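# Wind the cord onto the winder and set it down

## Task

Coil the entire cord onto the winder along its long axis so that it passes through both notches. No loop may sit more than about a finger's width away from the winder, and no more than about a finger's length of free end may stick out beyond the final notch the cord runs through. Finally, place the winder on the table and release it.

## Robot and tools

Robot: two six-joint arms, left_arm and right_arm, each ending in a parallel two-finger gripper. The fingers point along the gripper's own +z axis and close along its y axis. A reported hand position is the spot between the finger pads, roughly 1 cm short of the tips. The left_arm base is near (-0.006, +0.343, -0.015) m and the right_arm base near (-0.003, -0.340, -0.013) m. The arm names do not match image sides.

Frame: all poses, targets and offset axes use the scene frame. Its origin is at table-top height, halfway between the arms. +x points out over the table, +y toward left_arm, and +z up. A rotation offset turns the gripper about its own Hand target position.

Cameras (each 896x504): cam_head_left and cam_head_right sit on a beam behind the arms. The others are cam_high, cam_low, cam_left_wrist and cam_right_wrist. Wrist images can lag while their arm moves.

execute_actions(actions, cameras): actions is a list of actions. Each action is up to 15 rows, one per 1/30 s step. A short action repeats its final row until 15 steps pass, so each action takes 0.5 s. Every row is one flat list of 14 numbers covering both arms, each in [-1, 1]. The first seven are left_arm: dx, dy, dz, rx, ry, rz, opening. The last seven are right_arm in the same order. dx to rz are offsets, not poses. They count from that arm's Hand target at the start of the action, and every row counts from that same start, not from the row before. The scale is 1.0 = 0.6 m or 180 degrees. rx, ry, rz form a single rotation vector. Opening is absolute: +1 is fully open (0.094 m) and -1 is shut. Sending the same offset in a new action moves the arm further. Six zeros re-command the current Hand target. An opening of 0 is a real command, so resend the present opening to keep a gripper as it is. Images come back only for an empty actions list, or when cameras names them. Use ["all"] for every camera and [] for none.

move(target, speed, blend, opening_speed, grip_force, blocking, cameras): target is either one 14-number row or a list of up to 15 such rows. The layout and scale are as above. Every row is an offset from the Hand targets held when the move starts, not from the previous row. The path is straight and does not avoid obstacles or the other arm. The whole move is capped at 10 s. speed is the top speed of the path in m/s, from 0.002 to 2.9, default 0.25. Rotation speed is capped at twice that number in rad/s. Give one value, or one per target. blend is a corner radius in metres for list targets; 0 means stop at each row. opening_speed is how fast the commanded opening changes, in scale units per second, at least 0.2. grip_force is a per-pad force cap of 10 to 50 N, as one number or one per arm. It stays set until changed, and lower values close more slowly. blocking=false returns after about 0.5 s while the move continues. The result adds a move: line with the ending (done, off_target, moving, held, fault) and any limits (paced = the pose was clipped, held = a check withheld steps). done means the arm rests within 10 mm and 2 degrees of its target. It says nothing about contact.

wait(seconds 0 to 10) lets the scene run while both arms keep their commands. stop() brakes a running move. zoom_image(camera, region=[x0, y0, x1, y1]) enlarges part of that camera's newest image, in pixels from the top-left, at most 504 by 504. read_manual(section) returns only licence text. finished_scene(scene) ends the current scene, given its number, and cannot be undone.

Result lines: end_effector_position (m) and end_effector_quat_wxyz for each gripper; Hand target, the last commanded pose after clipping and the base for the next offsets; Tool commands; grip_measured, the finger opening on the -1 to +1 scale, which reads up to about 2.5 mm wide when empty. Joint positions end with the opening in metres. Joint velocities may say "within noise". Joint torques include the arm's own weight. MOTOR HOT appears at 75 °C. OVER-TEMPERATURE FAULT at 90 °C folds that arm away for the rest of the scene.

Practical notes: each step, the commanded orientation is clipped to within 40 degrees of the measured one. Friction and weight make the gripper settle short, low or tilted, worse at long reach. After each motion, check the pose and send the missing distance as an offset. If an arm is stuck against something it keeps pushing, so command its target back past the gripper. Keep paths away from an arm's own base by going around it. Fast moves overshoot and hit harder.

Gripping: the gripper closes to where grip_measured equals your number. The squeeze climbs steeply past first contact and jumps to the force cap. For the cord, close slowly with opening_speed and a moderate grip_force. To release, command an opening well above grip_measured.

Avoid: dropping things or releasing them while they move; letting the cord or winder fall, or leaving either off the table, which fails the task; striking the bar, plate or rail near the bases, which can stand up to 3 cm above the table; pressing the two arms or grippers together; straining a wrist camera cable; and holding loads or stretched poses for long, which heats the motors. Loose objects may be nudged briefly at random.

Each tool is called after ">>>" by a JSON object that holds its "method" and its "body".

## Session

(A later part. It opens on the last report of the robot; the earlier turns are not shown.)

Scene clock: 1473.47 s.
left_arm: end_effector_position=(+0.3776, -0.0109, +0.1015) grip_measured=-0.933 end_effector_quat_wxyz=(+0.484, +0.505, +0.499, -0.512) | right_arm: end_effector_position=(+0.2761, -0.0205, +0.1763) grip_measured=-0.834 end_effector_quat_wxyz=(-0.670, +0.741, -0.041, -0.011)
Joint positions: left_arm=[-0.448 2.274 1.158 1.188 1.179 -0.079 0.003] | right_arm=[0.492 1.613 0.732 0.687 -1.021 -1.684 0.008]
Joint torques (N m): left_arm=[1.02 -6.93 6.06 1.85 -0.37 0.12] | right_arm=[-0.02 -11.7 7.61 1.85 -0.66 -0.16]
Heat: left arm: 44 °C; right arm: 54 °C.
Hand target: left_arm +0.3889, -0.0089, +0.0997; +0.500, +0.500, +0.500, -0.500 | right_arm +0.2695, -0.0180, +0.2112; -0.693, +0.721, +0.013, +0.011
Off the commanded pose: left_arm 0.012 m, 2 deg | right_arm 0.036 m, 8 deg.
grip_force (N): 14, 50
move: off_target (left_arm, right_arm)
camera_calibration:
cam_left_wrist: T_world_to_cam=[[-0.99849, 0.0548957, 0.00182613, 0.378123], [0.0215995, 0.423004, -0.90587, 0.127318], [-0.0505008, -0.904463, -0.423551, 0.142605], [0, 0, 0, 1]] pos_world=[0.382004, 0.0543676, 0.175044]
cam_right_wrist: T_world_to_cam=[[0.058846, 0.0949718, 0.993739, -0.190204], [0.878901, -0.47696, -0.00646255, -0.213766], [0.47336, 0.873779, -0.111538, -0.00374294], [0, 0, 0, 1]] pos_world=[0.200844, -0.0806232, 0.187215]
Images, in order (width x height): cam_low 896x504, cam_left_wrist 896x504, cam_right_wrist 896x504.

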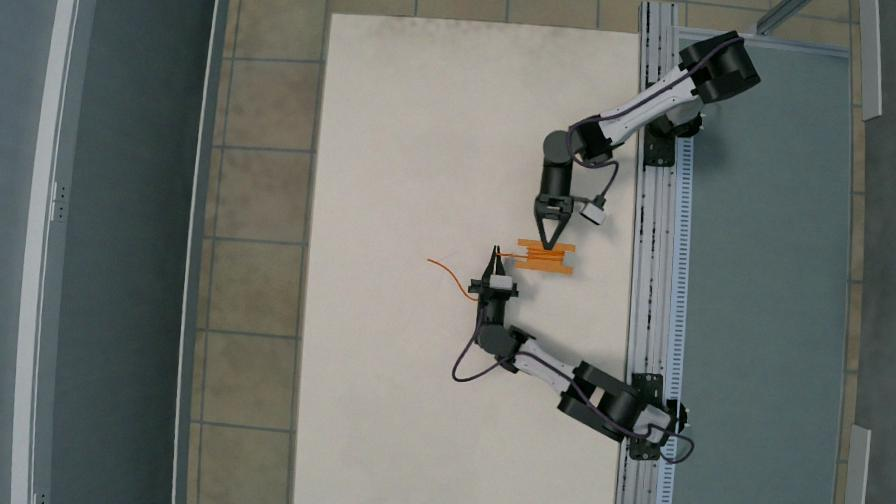

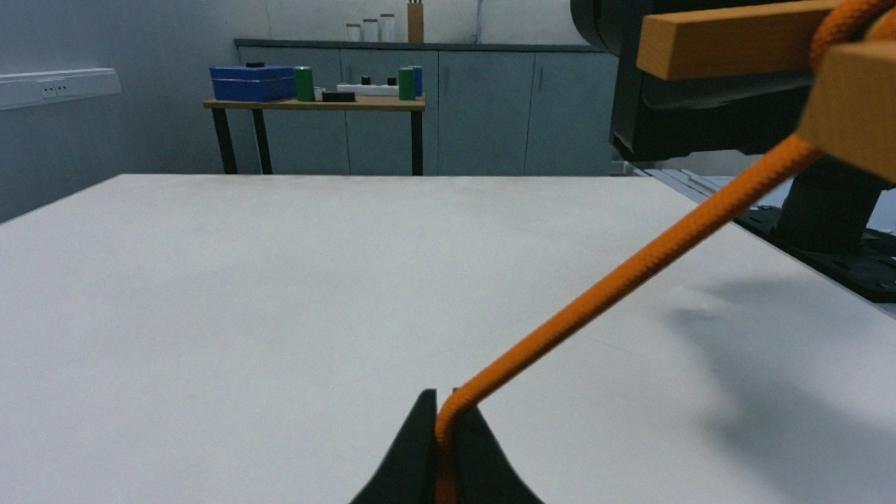

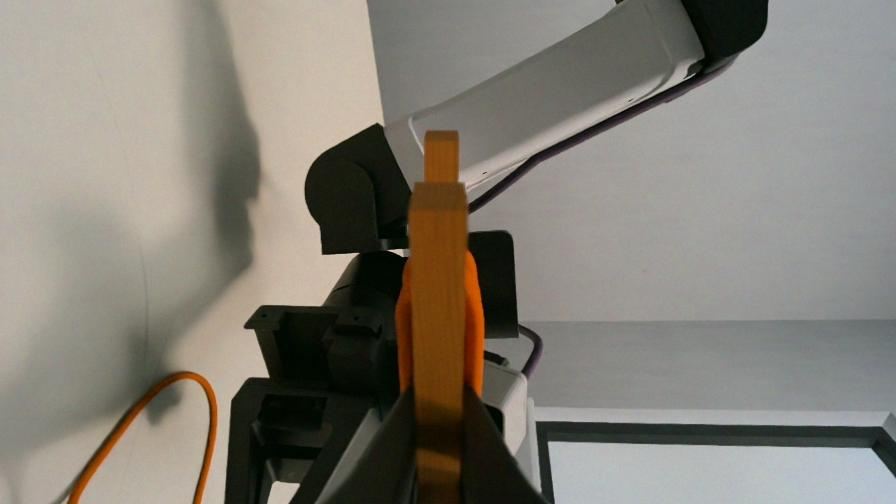

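>>> {"method": "move", "body": {"target": [[0,0,0,0,0,0,-0.4,0,0,0,0,0,0,-0.95],[0,0.142,0.03,0,0,0,-0.4,0,0,0,0,0,0,-0.95],[-0.17,0.13,0.2,0,0.25,0,0.0,0,0,0,0,0,0,-0.95],[-0.183,0.125,0.2255,0,0.48,0,0.0,0,0,0,0,0,0,-0.95]], "speed": [0.2,0.2,0.35,0.35], "blend": [0,0.01,0.03,0], "grip_force": [50,50], "cameras": ["cam_low","cam_high","cam_left_wrist"]}}

Scene clock: 1522.77 s.
left_arm: end_effector_position=(+0.2802, +0.0667, +0.2188) grip_measured=-0.002 end_effector_quat_wxyz=(-0.002, +0.006, +0.715, -0.699) | right_arm: end_effector_position=(+0.2718, -0.0203, +0.1793) grip_measured=-0.834 end_effector_quat_wxyz=(-0.674, +0.738, -0.028, -0.016)
Joint positions: left_arm=[-0.34 1.553 0.738 0.852 1.265 -1.592 0.047] | right_arm=[0.492 1.611 0.732 0.696 -1.047 -1.688 0.008]
Joint torques (N m): left_arm=[-0.25 -6.71 6.02 2.18 -0.25 -0.05] | right_arm=[0.14 -11.45 7.5 1.75 -0.29 -0.12]
Heat: left arm: 45 °C; right arm: 58 °C.
Hand target: left_arm +0.2790, +0.0661, +0.2351; +0.022, +0.023, +0.707, -0.707 | right_arm +0.2695, -0.0180, +0.2113; -0.693, +0.721, +0.013, +0.011
Off the commanded pose: left_arm 0.016 m, 4 deg | right_arm 0.032 m, 6 deg.
move: off_target (left_arm, right_arm); blend cut to 0 m at target 3
camera_calibration:
cam_left_wrist: T_world_to_cam=[[-0.0259641, -0.00176692, 0.999661, -0.210711], [-0.903784, 0.427386, -0.0227184, 0.268621], [-0.427201, -0.904067, -0.0126936, 0.273118], [0, 0, 0, 1]] pos_world=[0.35398, 0.13174, 0.220209]
Images, in order (width x height): cam_high 896x504, cam_low 896x504, cam_left_wrist 896x504.

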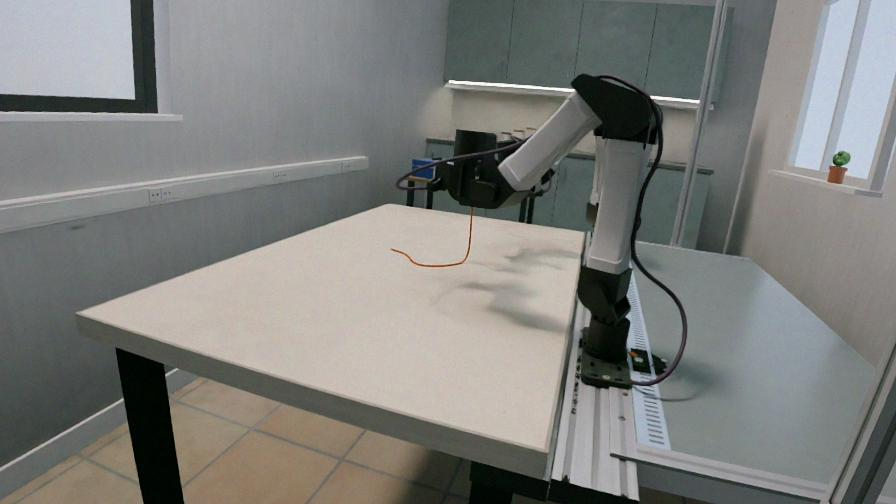

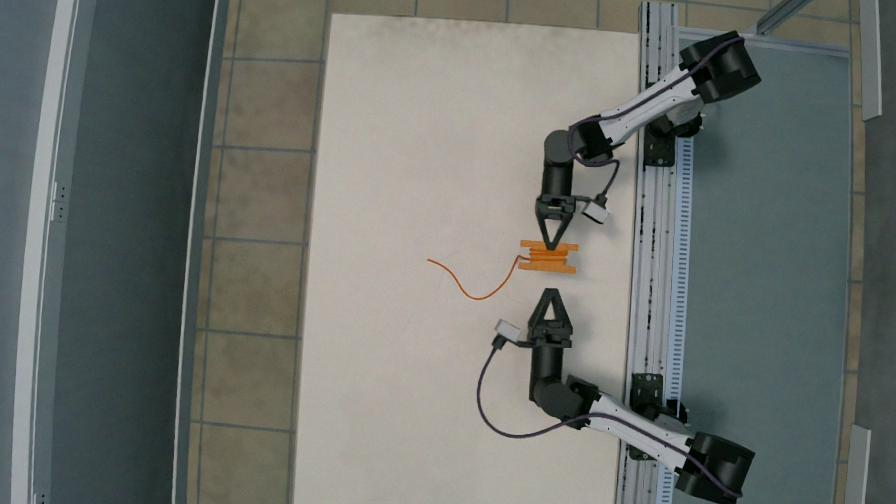

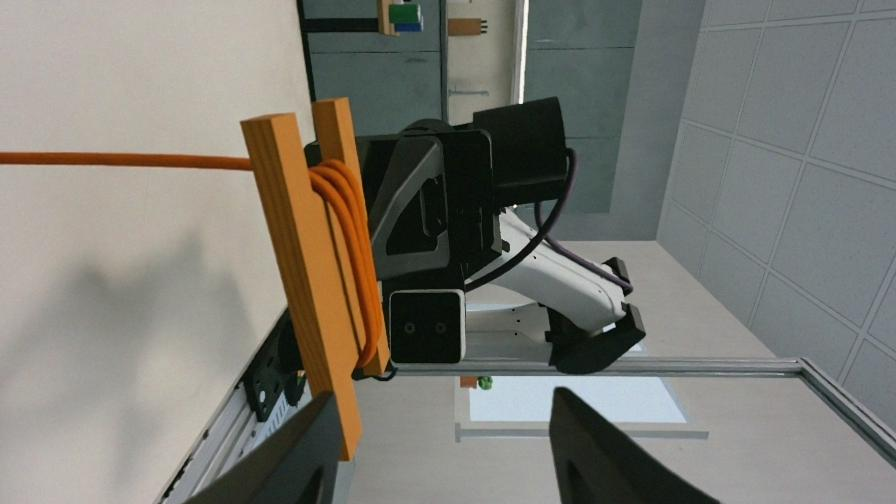

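>>> {"method": "move", "body": {"target": [[0,0,0,0,0,0,0.0,-0.005,0,0.0167,0.02,-0.02,0,-0.95]], "speed": 0.3, "cameras": ["cam_low","cam_left_wrist"]}}

>>> {"method": "zoom_image", "body": {"camera": "cam_low", "region": [490, 200, 610, 310]}}

Scene clock: 1541.87 s.
left_arm: end_effector_position=(+0.2802, +0.0667, +0.2189) grip_measured=-0.002 end_effector_quat_wxyz=(-0.002, +0.006, +0.715, -0.699) | right_arm: end_effector_position=(+0.2747, -0.0190, +0.2066) grip_measured=-0.834 end_effector_quat_wxyz=(+0.704, -0.709, -0.012, -0.028)
Joint positions: left_arm=[-0.34 1.553 0.738 0.853 1.265 -1.593 0.047] | right_arm=[0.492 1.611 0.732 0.867 -1.047 -1.656 0.008]
Joint torques (N m): left_arm=[-0.32 -6.67 6.02 2.16 -0.24 -0.03] | right_arm=[0.55 -9.89 5.18 1.8 -0.19 0.11]
Heat: left arm: 45 °C; right arm: 60 °C.
Hand target: left_arm +0.2790, +0.0661, +0.2351; +0.022, +0.023, +0.707, -0.707 | right_arm +0.2665, -0.0180, +0.2212; +0.715, -0.698, -0.034, -0.034
Off the commanded pose: left_arm 0.016 m, 4 deg | right_arm 0.017 m, 3 deg.
move: off_target (left_arm, right_arm)
camera_calibration:
cam_left_wrist: T_world_to_cam=[[-0.0259686, -0.00154344, 0.999662, -0.210839], [-0.903783, 0.427383, -0.0228181, 0.268645], [-0.427203, -0.904069, -0.0124935, 0.273076], [0, 0, 0, 1]] pos_world=[0.35398, 0.13174, 0.220309]
Images, in order (width x height): cam_low 896x504, cam_left_wrist 896x504.

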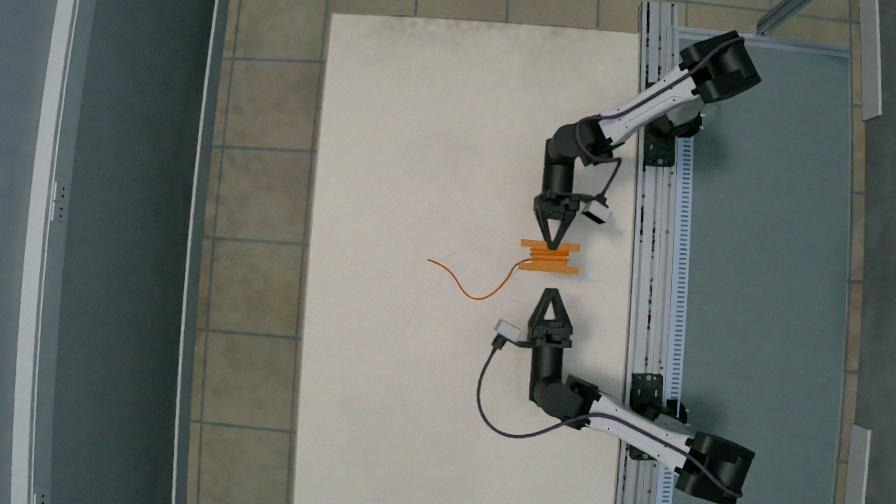

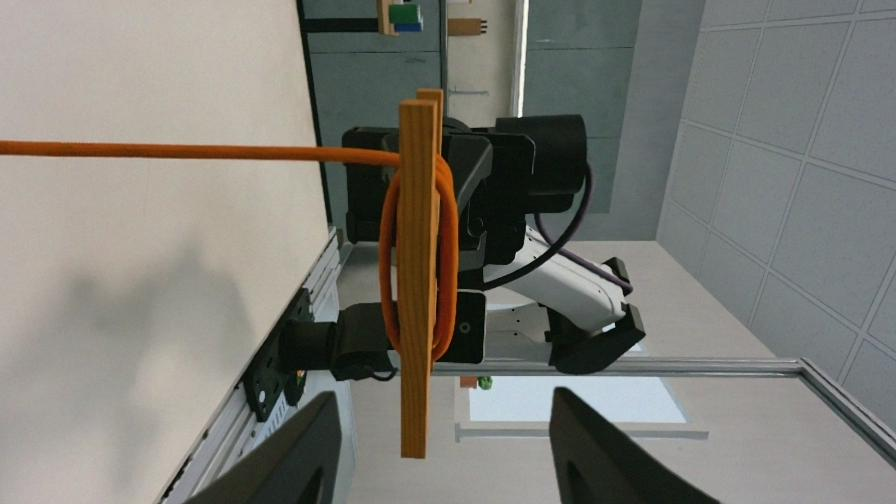

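Scaled by 4.200 from the camera's 896x504 image, which has a finer 1280x720 frame.

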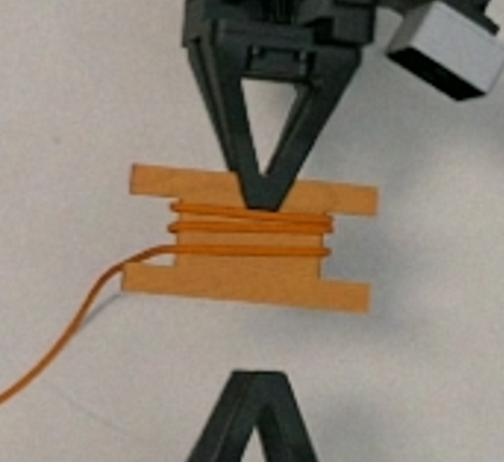

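>>> {"method": "move", "body": {"target": [[0.0067,-0.01,0.0207,0,0,0,0.0,0,0,0,0,0,0,-0.95],[0.0067,-0.0743,-0.0293,0,0,0,0.0,0,0,0,0,0,0,-0.95]], "speed": [0.2,0.15], "blend": [0.005,0], "cameras": ["cam_low","cam_left_wrist"]}}

>>> {"method": "zoom_image", "body": {"camera": "cam_low", "region": [490, 200, 610, 310]}}

Scene clock: 1565.37 s.
left_arm: end_effector_position=(+0.2759, +0.0247, +0.2045) grip_measured=-0.002 end_effector_quat_wxyz=(-0.007, +0.002, +0.717, -0.697) | right_arm: end_effector_position=(+0.2747, -0.0190, +0.2068) grip_measured=-0.834 end_effector_quat_wxyz=(+0.705, -0.709, -0.012, -0.028)
Joint positions: left_arm=[-0.473 1.627 0.763 0.882 1.136 -1.586 0.047] | right_arm=[0.492 1.611 0.732 0.869 -1.047 -1.656 0.008]
Joint torques (N m): left_arm=[-0.03 -4.52 7.77 2.24 -0.24 0.24] | right_arm=[0.35 -9.62 4.94 1.82 -0.19 0.06]
Heat: left arm: 45 °C; right arm: 58 °C.
Hand target: left_arm +0.2831, +0.0215, +0.2174; +0.022, +0.023, +0.707, -0.707 | right_arm +0.2665, -0.0180, +0.2213; +0.715, -0.698, -0.034, -0.034
Off the commanded pose: left_arm 0.015 m, 4 deg | right_arm 0.017 m, 3 deg.
move: off_target (left_arm, right_arm)
camera_calibration:
cam_left_wrist: T_world_to_cam=[[-0.0129758, -0.00557559, 0.9999, -0.200145], [-0.902674, 0.430225, -0.00931511, 0.279291], [-0.43013, -0.902704, -0.0106155, 0.233541], [0, 0, 0, 1]] pos_world=[0.349964, 0.0895445, 0.205206]
Images, in order (width x height): cam_low 896x504, cam_left_wrist 896x504.

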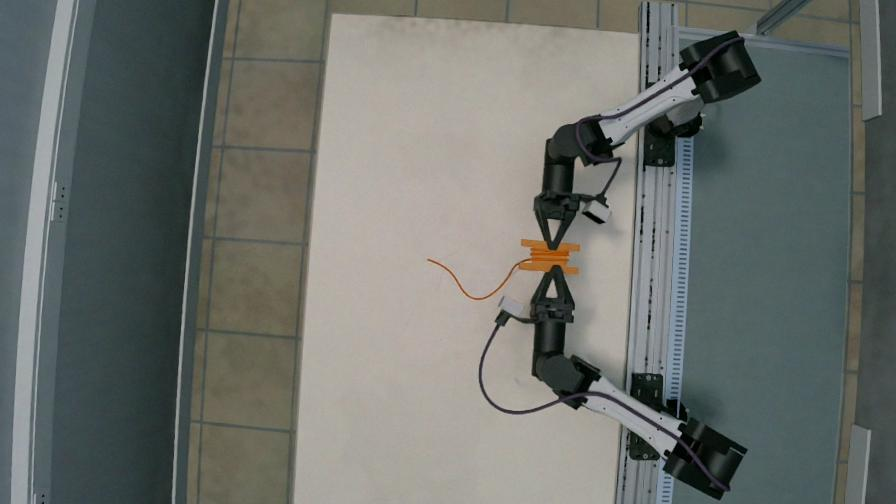

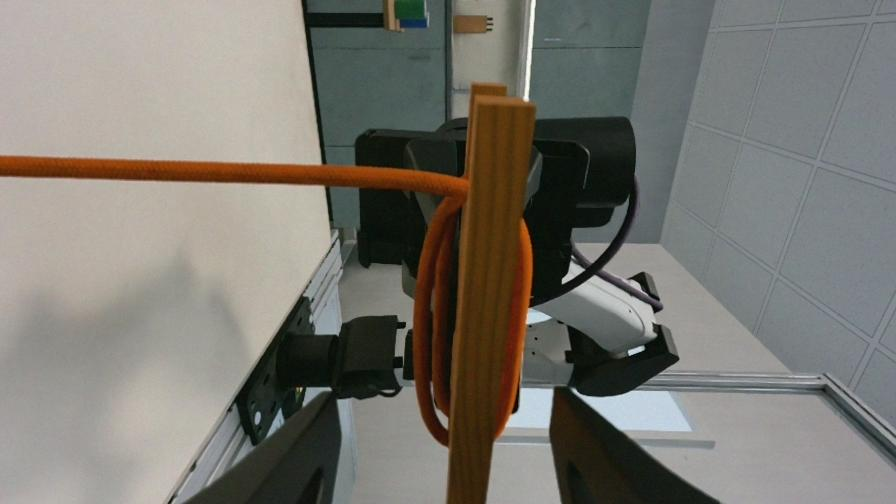

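Scaled by 4.200 from the camera's 896x504 image, which has a finer 1280x720 frame.

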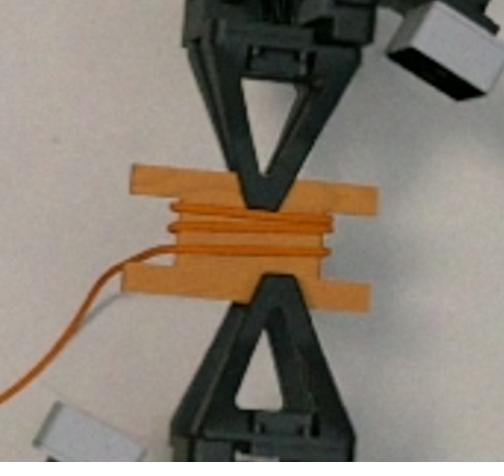

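>>> {"method": "move", "body": {"target": [0.004,-0.002,0.018,0,-0.016,0,0.0,0,0,0,0,0,0,-0.95], "speed": 0.3, "cameras": ["cam_left_wrist"]}}

Scene clock: 1582.67 s.
left_arm: end_effector_position=(+0.2801, +0.0224, +0.2147) grip_measured=-0.002 end_effector_quat_wxyz=(+0.016, +0.026, +0.712, -0.701) | right_arm: end_effector_position=(+0.2747, -0.0190, +0.2068) grip_measured=-0.834 end_effector_quat_wxyz=(+0.705, -0.709, -0.012, -0.028)
Joint positions: left_arm=[-0.473 1.627 0.794 0.876 1.136 -1.541 0.047] | right_arm=[0.492 1.611 0.732 0.869 -1.047 -1.656 0.008]
Joint torques (N m): left_arm=[0.02 -5.67 7.95 1.89 -0.25 0.26] | right_arm=[0.55 -9.42 5.2 1.73 -0.19 0.12]
Heat: left arm: 45 °C; right arm: 57 °C.
Hand target: left_arm +0.2855, +0.0203, +0.2282; +0.040, +0.041, +0.706, -0.706 | right_arm +0.2665, -0.0180, +0.2213; +0.715, -0.698, -0.034, -0.034
Off the commanded pose: left_arm 0.015 m, 3 deg | right_arm 0.017 m, 3 deg.
move: off_target (left_arm, right_arm)
camera_calibration:
cam_left_wrist: T_world_to_cam=[[-0.0802424, 0.00606436, 0.996757, -0.19104], [-0.899294, 0.430862, -0.0750177, 0.297241], [-0.429919, -0.902398, -0.0291197, 0.237191], [0, 0, 0, 1]] pos_world=[0.353951, 0.0871292, 0.219625]
Images, in order (width x height): cam_left_wrist 896x504.

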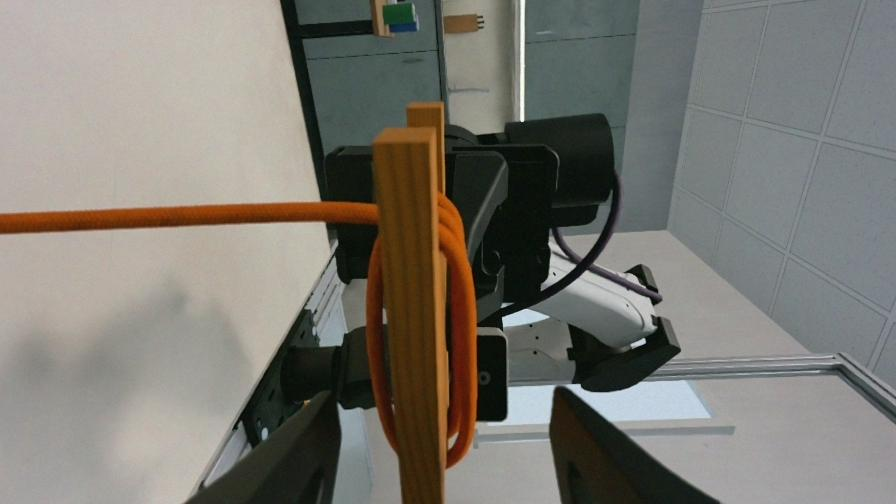

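>>> {"method": "move", "body": {"target": [-0.002,0.003,-0.0075,0,0,0,0.0,0,0,0,0,0,0,-0.95], "speed": 0.3, "cameras": ["cam_left_wrist","cam_low"]}}

>>> {"method": "zoom_image", "body": {"camera": "cam_low", "region": [490, 200, 610, 310]}}

Scene clock: 1589.67 s.
left_arm: end_effector_position=(+0.2801, +0.0224, +0.2146) grip_measured=-0.002 end_effector_quat_wxyz=(+0.017, +0.027, +0.712, -0.701) | right_arm: end_effector_position=(+0.2747, -0.0190, +0.2068) grip_measured=-0.834 end_effector_quat_wxyz=(+0.705, -0.709, -0.012, -0.028)
Joint positions: left_arm=[-0.473 1.627 0.794 0.875 1.136 -1.539 0.047] | right_arm=[0.492 1.611 0.732 0.869 -1.047 -1.656 0.008]
Joint torques (N m): left_arm=[0.32 -5.35 6.68 2.07 -0.23 0.26] | right_arm=[0.39 -9.39 5.2 1.86 -0.23 0.1]
Heat: left arm: 45 °C; right arm: 57 °C.
Hand target: left_arm +0.2843, +0.0221, +0.2237; +0.040, +0.041, +0.706, -0.706 | right_arm +0.2665, -0.0180, +0.2213; +0.715, -0.698, -0.034, -0.034
Off the commanded pose: left_arm 0.010 m, 3 deg | right_arm 0.017 m, 3 deg.
move: off_target (left_arm, right_arm)
camera_calibration:
cam_left_wrist: T_world_to_cam=[[-0.0822015, 0.00590203, 0.996598, -0.190397], [-0.899101, 0.430968, -0.076712, 0.297545], [-0.429955, -0.902348, -0.0301197, 0.237423], [0, 0, 0, 1]] pos_world=[0.353953, 0.0871294, 0.219726]
Images, in order (width x height): cam_low 896x504, cam_left_wrist 896x504.

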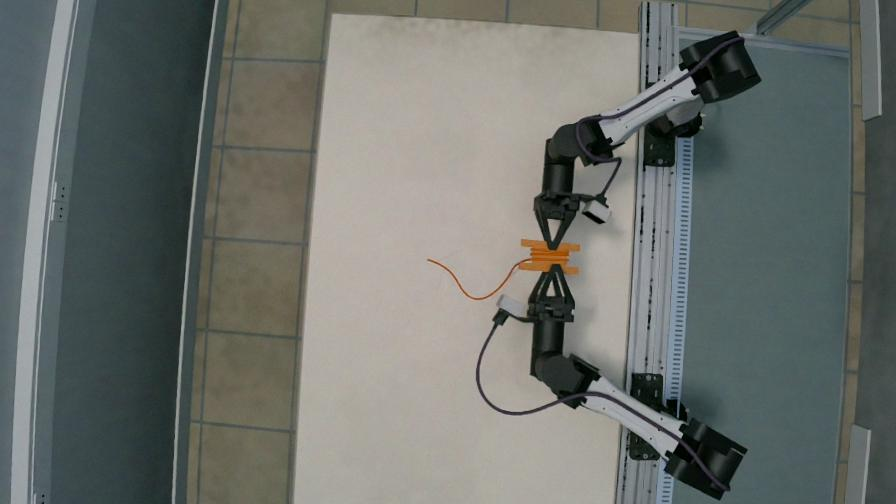

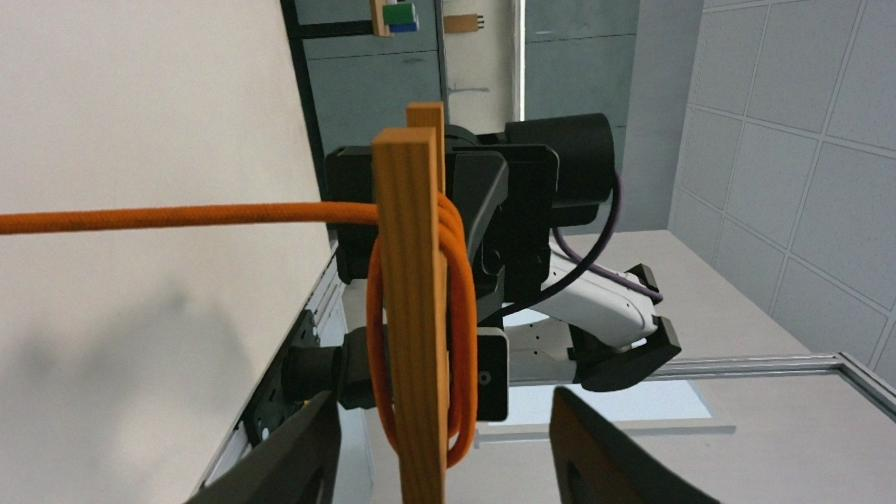

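Scaled by 4.200 from the camera's 896x504 image, which has a finer 1280x720 frame.

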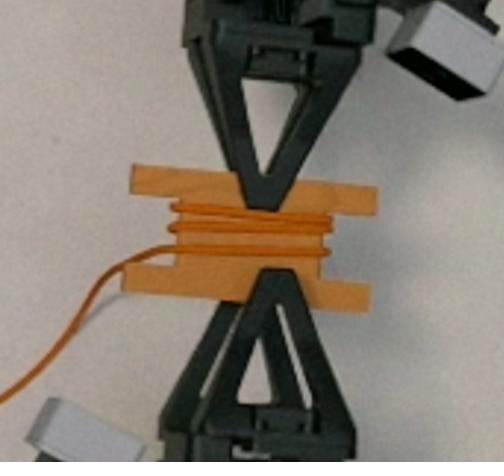

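>>> {"method": "move", "body": {"target": [[-0.002,0.003,-0.009,0,0,0,0.0,0,0,0,0,0,0,-0.95],[-0.002,0.003,-0.009,0,0,0,-0.95,0,0,0,0,0,0,-0.95]], "speed": 0.3, "opening_speed": 0.9, "cameras": ["cam_left_wrist","cam_low"]}}

>>> {"method": "zoom_image", "body": {"camera": "cam_low", "region": [490, 200, 610, 310]}}

Scene clock: 1597.43 s.
left_arm: end_effector_position=(+0.2797, +0.0226, +0.2145) grip_measured=-0.854 end_effector_quat_wxyz=(+0.020, +0.030, +0.712, -0.701) | right_arm: end_effector_position=(+0.2740, -0.0188, +0.2100) grip_measured=-0.834 end_effector_quat_wxyz=(+0.708, -0.705, -0.018, -0.031)
Joint positions: left_arm=[-0.473 1.627 0.791 0.882 1.136 -1.534 0.007] | right_arm=[0.493 1.611 0.732 0.888 -1.05 -1.652 0.008]
Joint torques (N m): left_arm=[0.59 -4.88 5.55 2.23 -0.2 0.23] | right_arm=[0.28 -9.74 5.03 1.65 -0.16 0.05]
Heat: left arm: 44 °C; right arm: 57 °C.
Hand target: left_arm +0.2831, +0.0239, +0.2184; +0.040, +0.041, +0.706, -0.706 | right_arm +0.2664, -0.0179, +0.2212; +0.715, -0.698, -0.034, -0.033
Off the commanded pose: left_arm 0.005 m, 3 deg | right_arm 0.014 m, 2 deg.
move: off_target (left_arm, right_arm); target 2's new opening was sent with left_arm's hand 0.005 m and 3 deg from that target
camera_calibration:
cam_left_wrist: T_world_to_cam=[[-0.0901834, 0.00751661, 0.995897, -0.187897], [-0.898405, 0.430941, -0.0846076, 0.298626], [-0.429809, -0.902349, -0.0321108, 0.23783], [0, 0, 0, 1]] pos_world=[0.353563, 0.0873273, 0.220029]
Images, in order (width x height): cam_low 896x504, cam_left_wrist 896x504.

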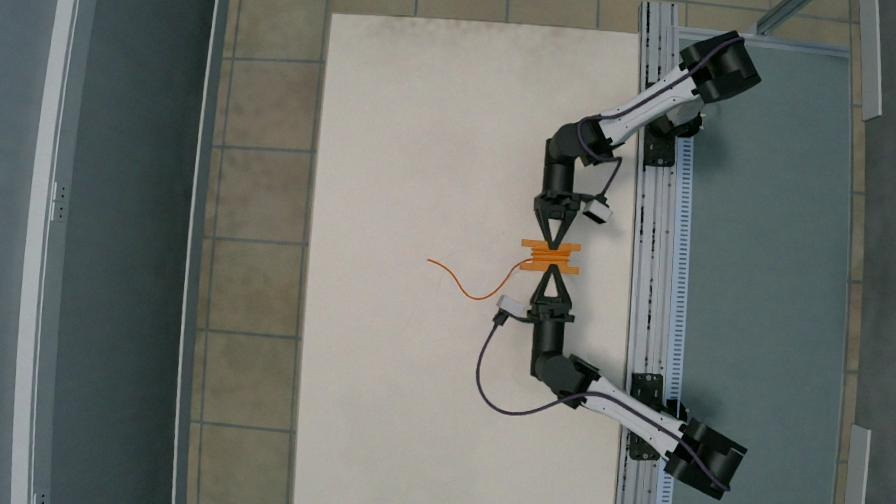

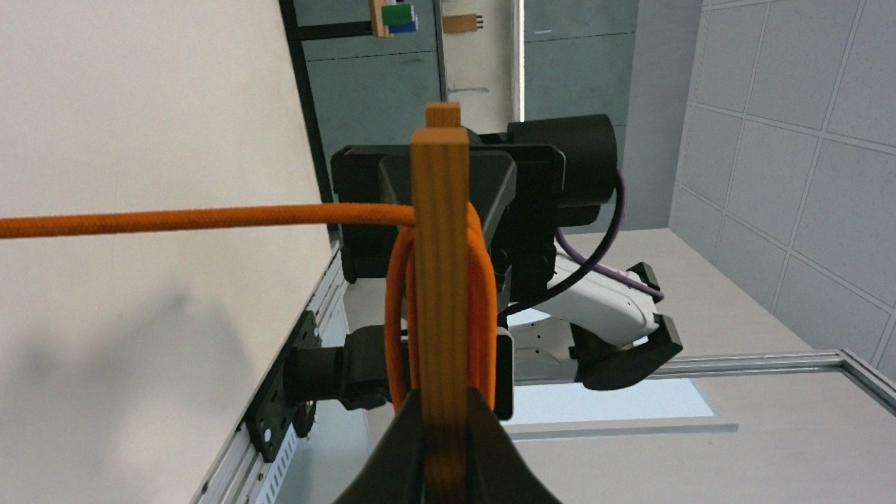

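Scaled by 4.200 from the camera's 896x504 image, which has a finer 1280x720 frame.

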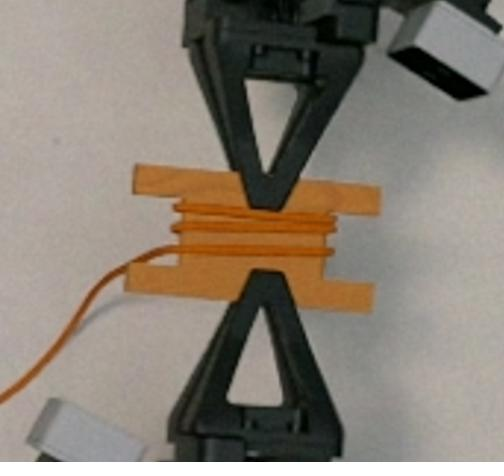

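>>> {"method": "move", "body": {"target": [[0,0,0,0,0,0,-0.95,0,0,0,0,0,0,-0.45],[0,0,0,0,0,0,-0.95,0,-0.075,0,0,0,0,-0.45],[0,0,0.01,0,-0.5,0,-0.95,0,-0.08,0.05,0,0.5,0,-0.1],[0,0,0.0167,0,-0.989,0,-0.95,0.0093,-0.0785,0.0397,0.001,-0.9697,-0.0237,0.0]], "speed": [0.2,0.15,0.5,0.5], "blend": [0,0.005,0.03,0], "cameras": ["cam_low","cam_high","cam_right_wrist"]}}

>>> {"method": "zoom_image", "body": {"camera": "cam_low", "region": [490, 200, 610, 310]}}

Scene clock: 1635.60 s.
left_arm: end_effector_position=(+0.2801, +0.0226, +0.2135) grip_measured=-0.854 end_effector_quat_wxyz=(+0.701, +0.713, -0.013, +0.005) | right_arm: end_effector_position=(+0.2704, -0.0642, +0.2479) grip_measured=-0.003 end_effector_quat_wxyz=(+0.001, +0.000, +0.699, +0.715)
Joint positions: left_arm=[-0.473 1.627 0.791 0.875 1.134 1.569 0.007] | right_arm=[0.355 1.458 0.731 0.788 -1.205 1.607 0.047]
Joint torques (N m): left_arm=[0.62 -6.64 6.86 1.75 -0.18 0.11] | right_arm=[-1.1 -4.75 4.98 1.72 0.01 -0.09]
Heat: left arm: 44 °C; right arm: 55 °C.
Hand target: left_arm +0.2831, +0.0239, +0.2284; +0.707, +0.707, -0.028, +0.028 | right_arm +0.2720, -0.0651, +0.2451; +0.001, +0.000, +0.698, +0.716
Off the commanded pose: left_arm 0.015 m, 3 deg | right_arm 0.003 m, 0 deg.
move: off_target (left_arm); blend cut to 0 m at target 3; target 3's new opening was sent with right_arm's hand 0.020 m and 4 deg from that target
camera_calibration:
cam_right_wrist: T_world_to_cam=[[0.0187223, 0.0176114, -0.99967, 0.243155], [-0.898512, -0.438262, -0.0245487, 0.258495], [-0.438549, 0.898675, 0.00761874, 0.263727], [0, 0, 0, 1]] pos_world=[0.343366, -0.127999, 0.247411]
Images, in order (width x height): cam_high 896x504, cam_low 896x504, cam_right_wrist 896x504.

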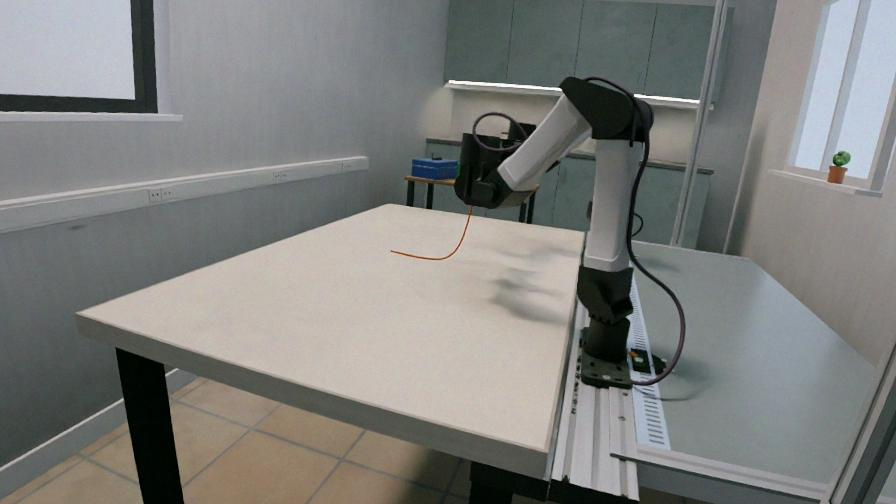

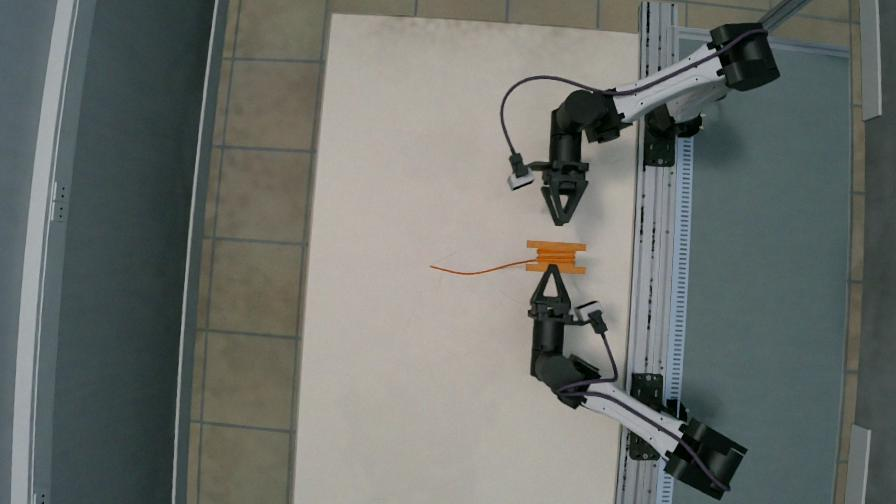

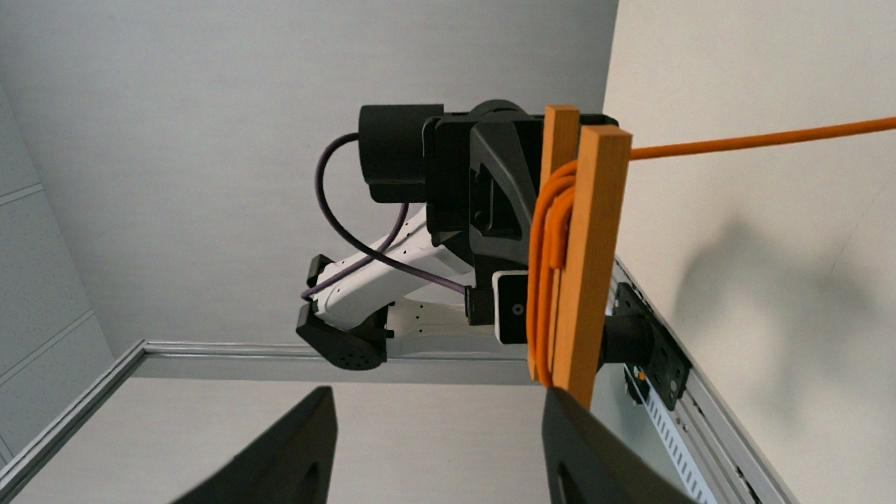

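Scaled by 4.200 from the camera's 896x504 image, which has a finer 1280x720 frame.

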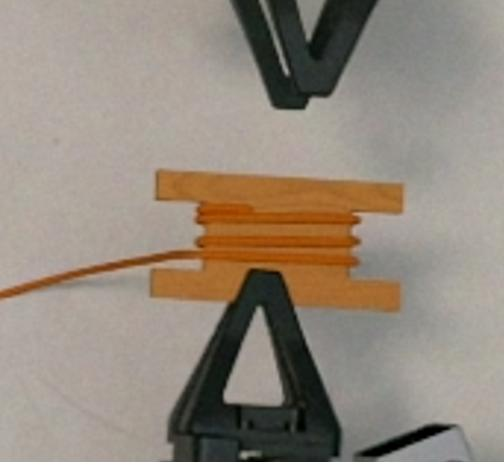

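>>> {"method": "move", "body": {"target": [[0,0,0,0,0,0,-0.95,0.0083,0.0085,-0.0385,0,0,0,0.0],[0,0,0,0,0,0,-0.95,0.0083,0.074,-0.0468,0,0,0,0.0]], "speed": [0.25,0.15], "blend": [0.01,0], "cameras": ["cam_low","cam_right_wrist"]}}

>>> {"method": "zoom_image", "body": {"camera": "cam_low", "region": [490, 200, 610, 310]}}

Scene clock: 1675.90 s.
left_arm: end_effector_position=(+0.2801, +0.0226, +0.2135) grip_measured=-0.854 end_effector_quat_wxyz=(+0.701, +0.713, -0.013, +0.005) | right_arm: end_effector_position=(+0.2709, -0.0248, +0.2087) grip_measured=-0.003 end_effector_quat_wxyz=(-0.016, +0.012, +0.705, +0.709)
Joint positions: left_arm=[-0.473 1.627 0.791 0.875 1.134 1.569 0.007] | right_arm=[0.473 1.61 0.721 0.903 -1.095 1.604 0.047]
Joint torques (N m): left_arm=[0.62 -6.63 6.89 1.75 -0.19 0.11] | right_arm=[-0.13 -5.56 7.21 1.79 0.15 -0.26]
Heat: left arm: 46 °C; right arm: 47 °C.
Hand target: left_arm +0.2831, +0.0239, +0.2284; +0.707, +0.707, -0.028, +0.028 | right_arm +0.2770, -0.0207, +0.2170; +0.001, +0.000, +0.698, +0.716
Off the commanded pose: left_arm 0.015 m, 3 deg | right_arm 0.011 m, 3 deg.
move: off_target (left_arm, right_arm)
camera_calibration:
cam_right_wrist: T_world_to_cam=[[-0.0237892, 0.0019376, -0.999715, 0.214412], [-0.895247, -0.445101, 0.0204406, 0.264782], [-0.444935, 0.895478, 0.0123232, 0.229492], [0, 0, 0, 1]] pos_world=[0.344255, -0.0880655, 0.206111]
Images, in order (width x height): cam_low 896x504, cam_right_wrist 896x504.

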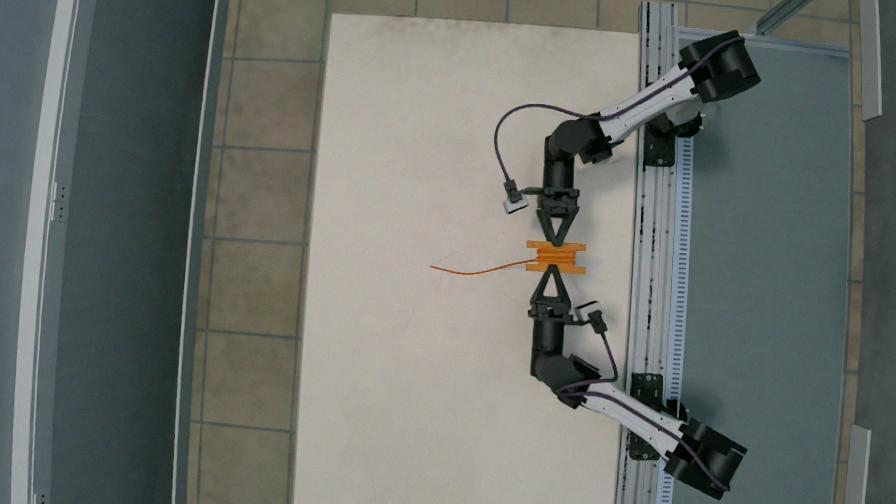

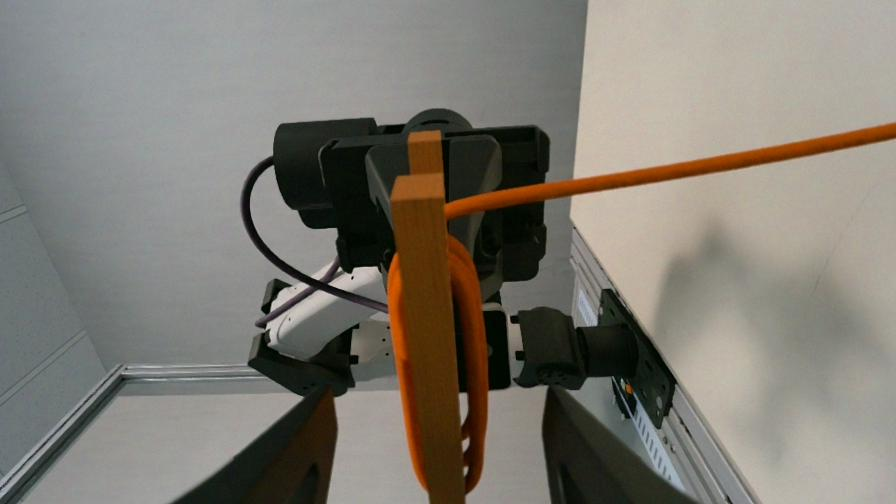

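Scaled by 4.200 from the camera's 896x504 image, which has a finer 1280x720 frame.

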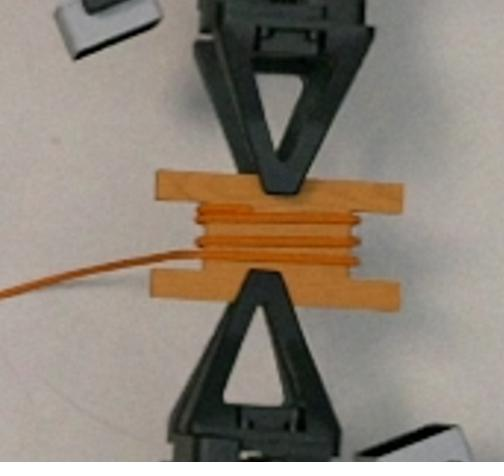

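>>> {"method": "move", "body": {"target": [[0,0,0,0,0,0,-0.95,0,0.005,0.002,0,-0.015,0,0.0],[0,0,0,0,0,0,-0.95,0,0.005,0.002,0,-0.015,0,-0.95]], "speed": [0.25,0.15], "opening_speed": 0.9, "cameras": ["cam_low","cam_right_wrist"]}}

>>> {"method": "zoom_image", "body": {"camera": "cam_low", "region": [490, 200, 610, 310]}}

Scene clock: 1689.37 s.
left_arm: end_effector_position=(+0.2803, +0.0226, +0.2135) grip_measured=-0.854 end_effector_quat_wxyz=(+0.701, +0.713, -0.013, +0.005) | right_arm: end_effector_position=(+0.2727, -0.0226, +0.2092) grip_measured=-0.835 end_effector_quat_wxyz=(+0.005, -0.007, +0.704, +0.710)
Joint positions: left_arm=[-0.473 1.627 0.791 0.875 1.132 1.568 0.007] | right_arm=[0.478 1.618 0.73 0.904 -1.088 1.548 0.008]
Joint torques (N m): left_arm=[0.65 -6.61 6.86 1.76 -0.17 0.11] | right_arm=[0.13 -6.41 7.49 1.71 0.11 -0.16]
Heat: left arm: 46 °C; right arm: 47 °C.
Hand target: left_arm +0.2831, +0.0239, +0.2284; +0.707, +0.707, -0.028, +0.028 | right_arm +0.2770, -0.0177, +0.2182; +0.017, -0.017, +0.698, +0.716
Off the commanded pose: left_arm 0.015 m, 3 deg | right_arm 0.011 m, 2 deg.
move: off_target (left_arm, right_arm)
camera_calibration:
cam_right_wrist: T_world_to_cam=[[0.0342747, 0.00330664, -0.999407, 0.199038], [-0.896273, -0.442333, -0.0322012, 0.278682], [-0.442177, 0.896845, -0.0121972, 0.232684], [0, 0, 0, 1]] pos_world=[0.34584, -0.0860694, 0.210732]
Images, in order (width x height): cam_low 896x504, cam_right_wrist 896x504.

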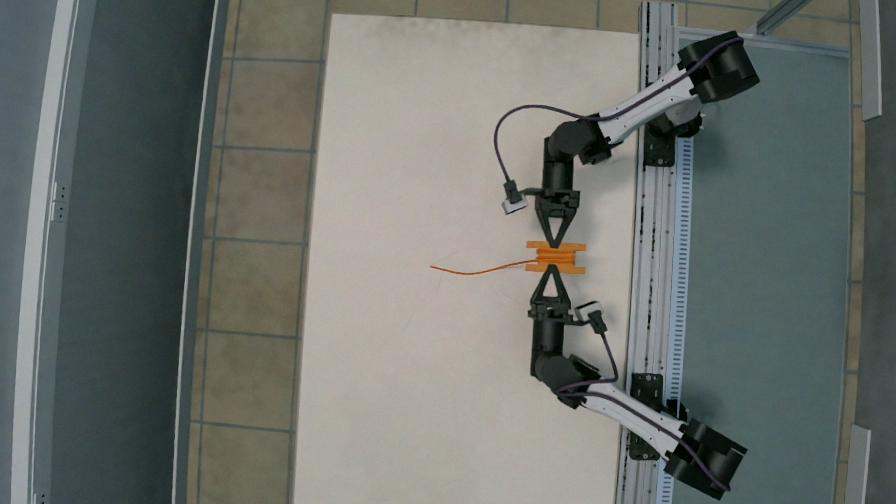

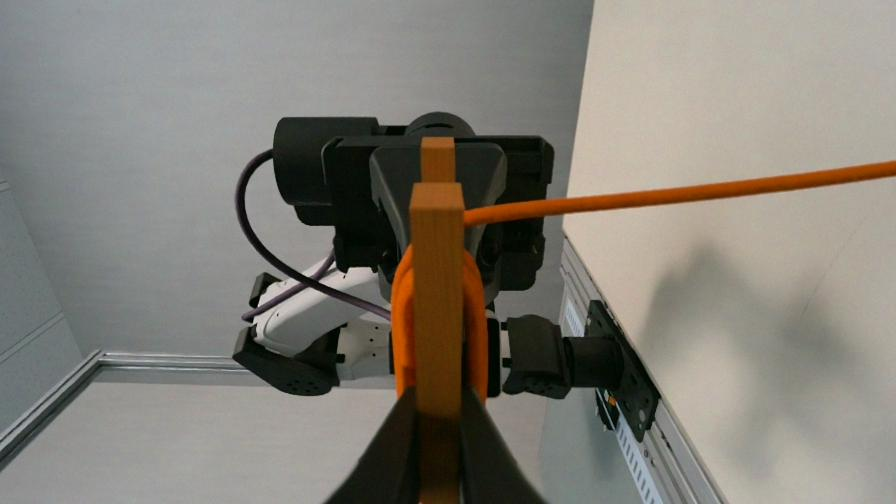

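Scaled by 4.200 from the camera's 896x504 image, which has a finer 1280x720 frame.

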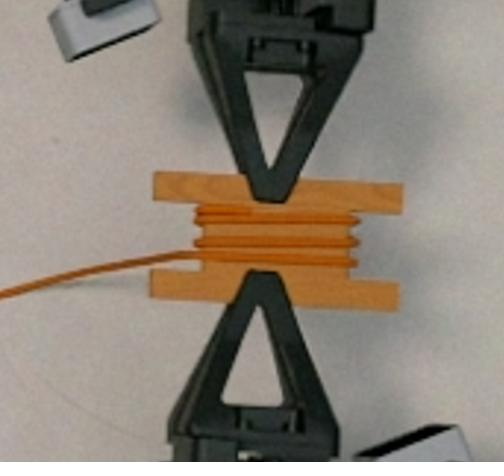

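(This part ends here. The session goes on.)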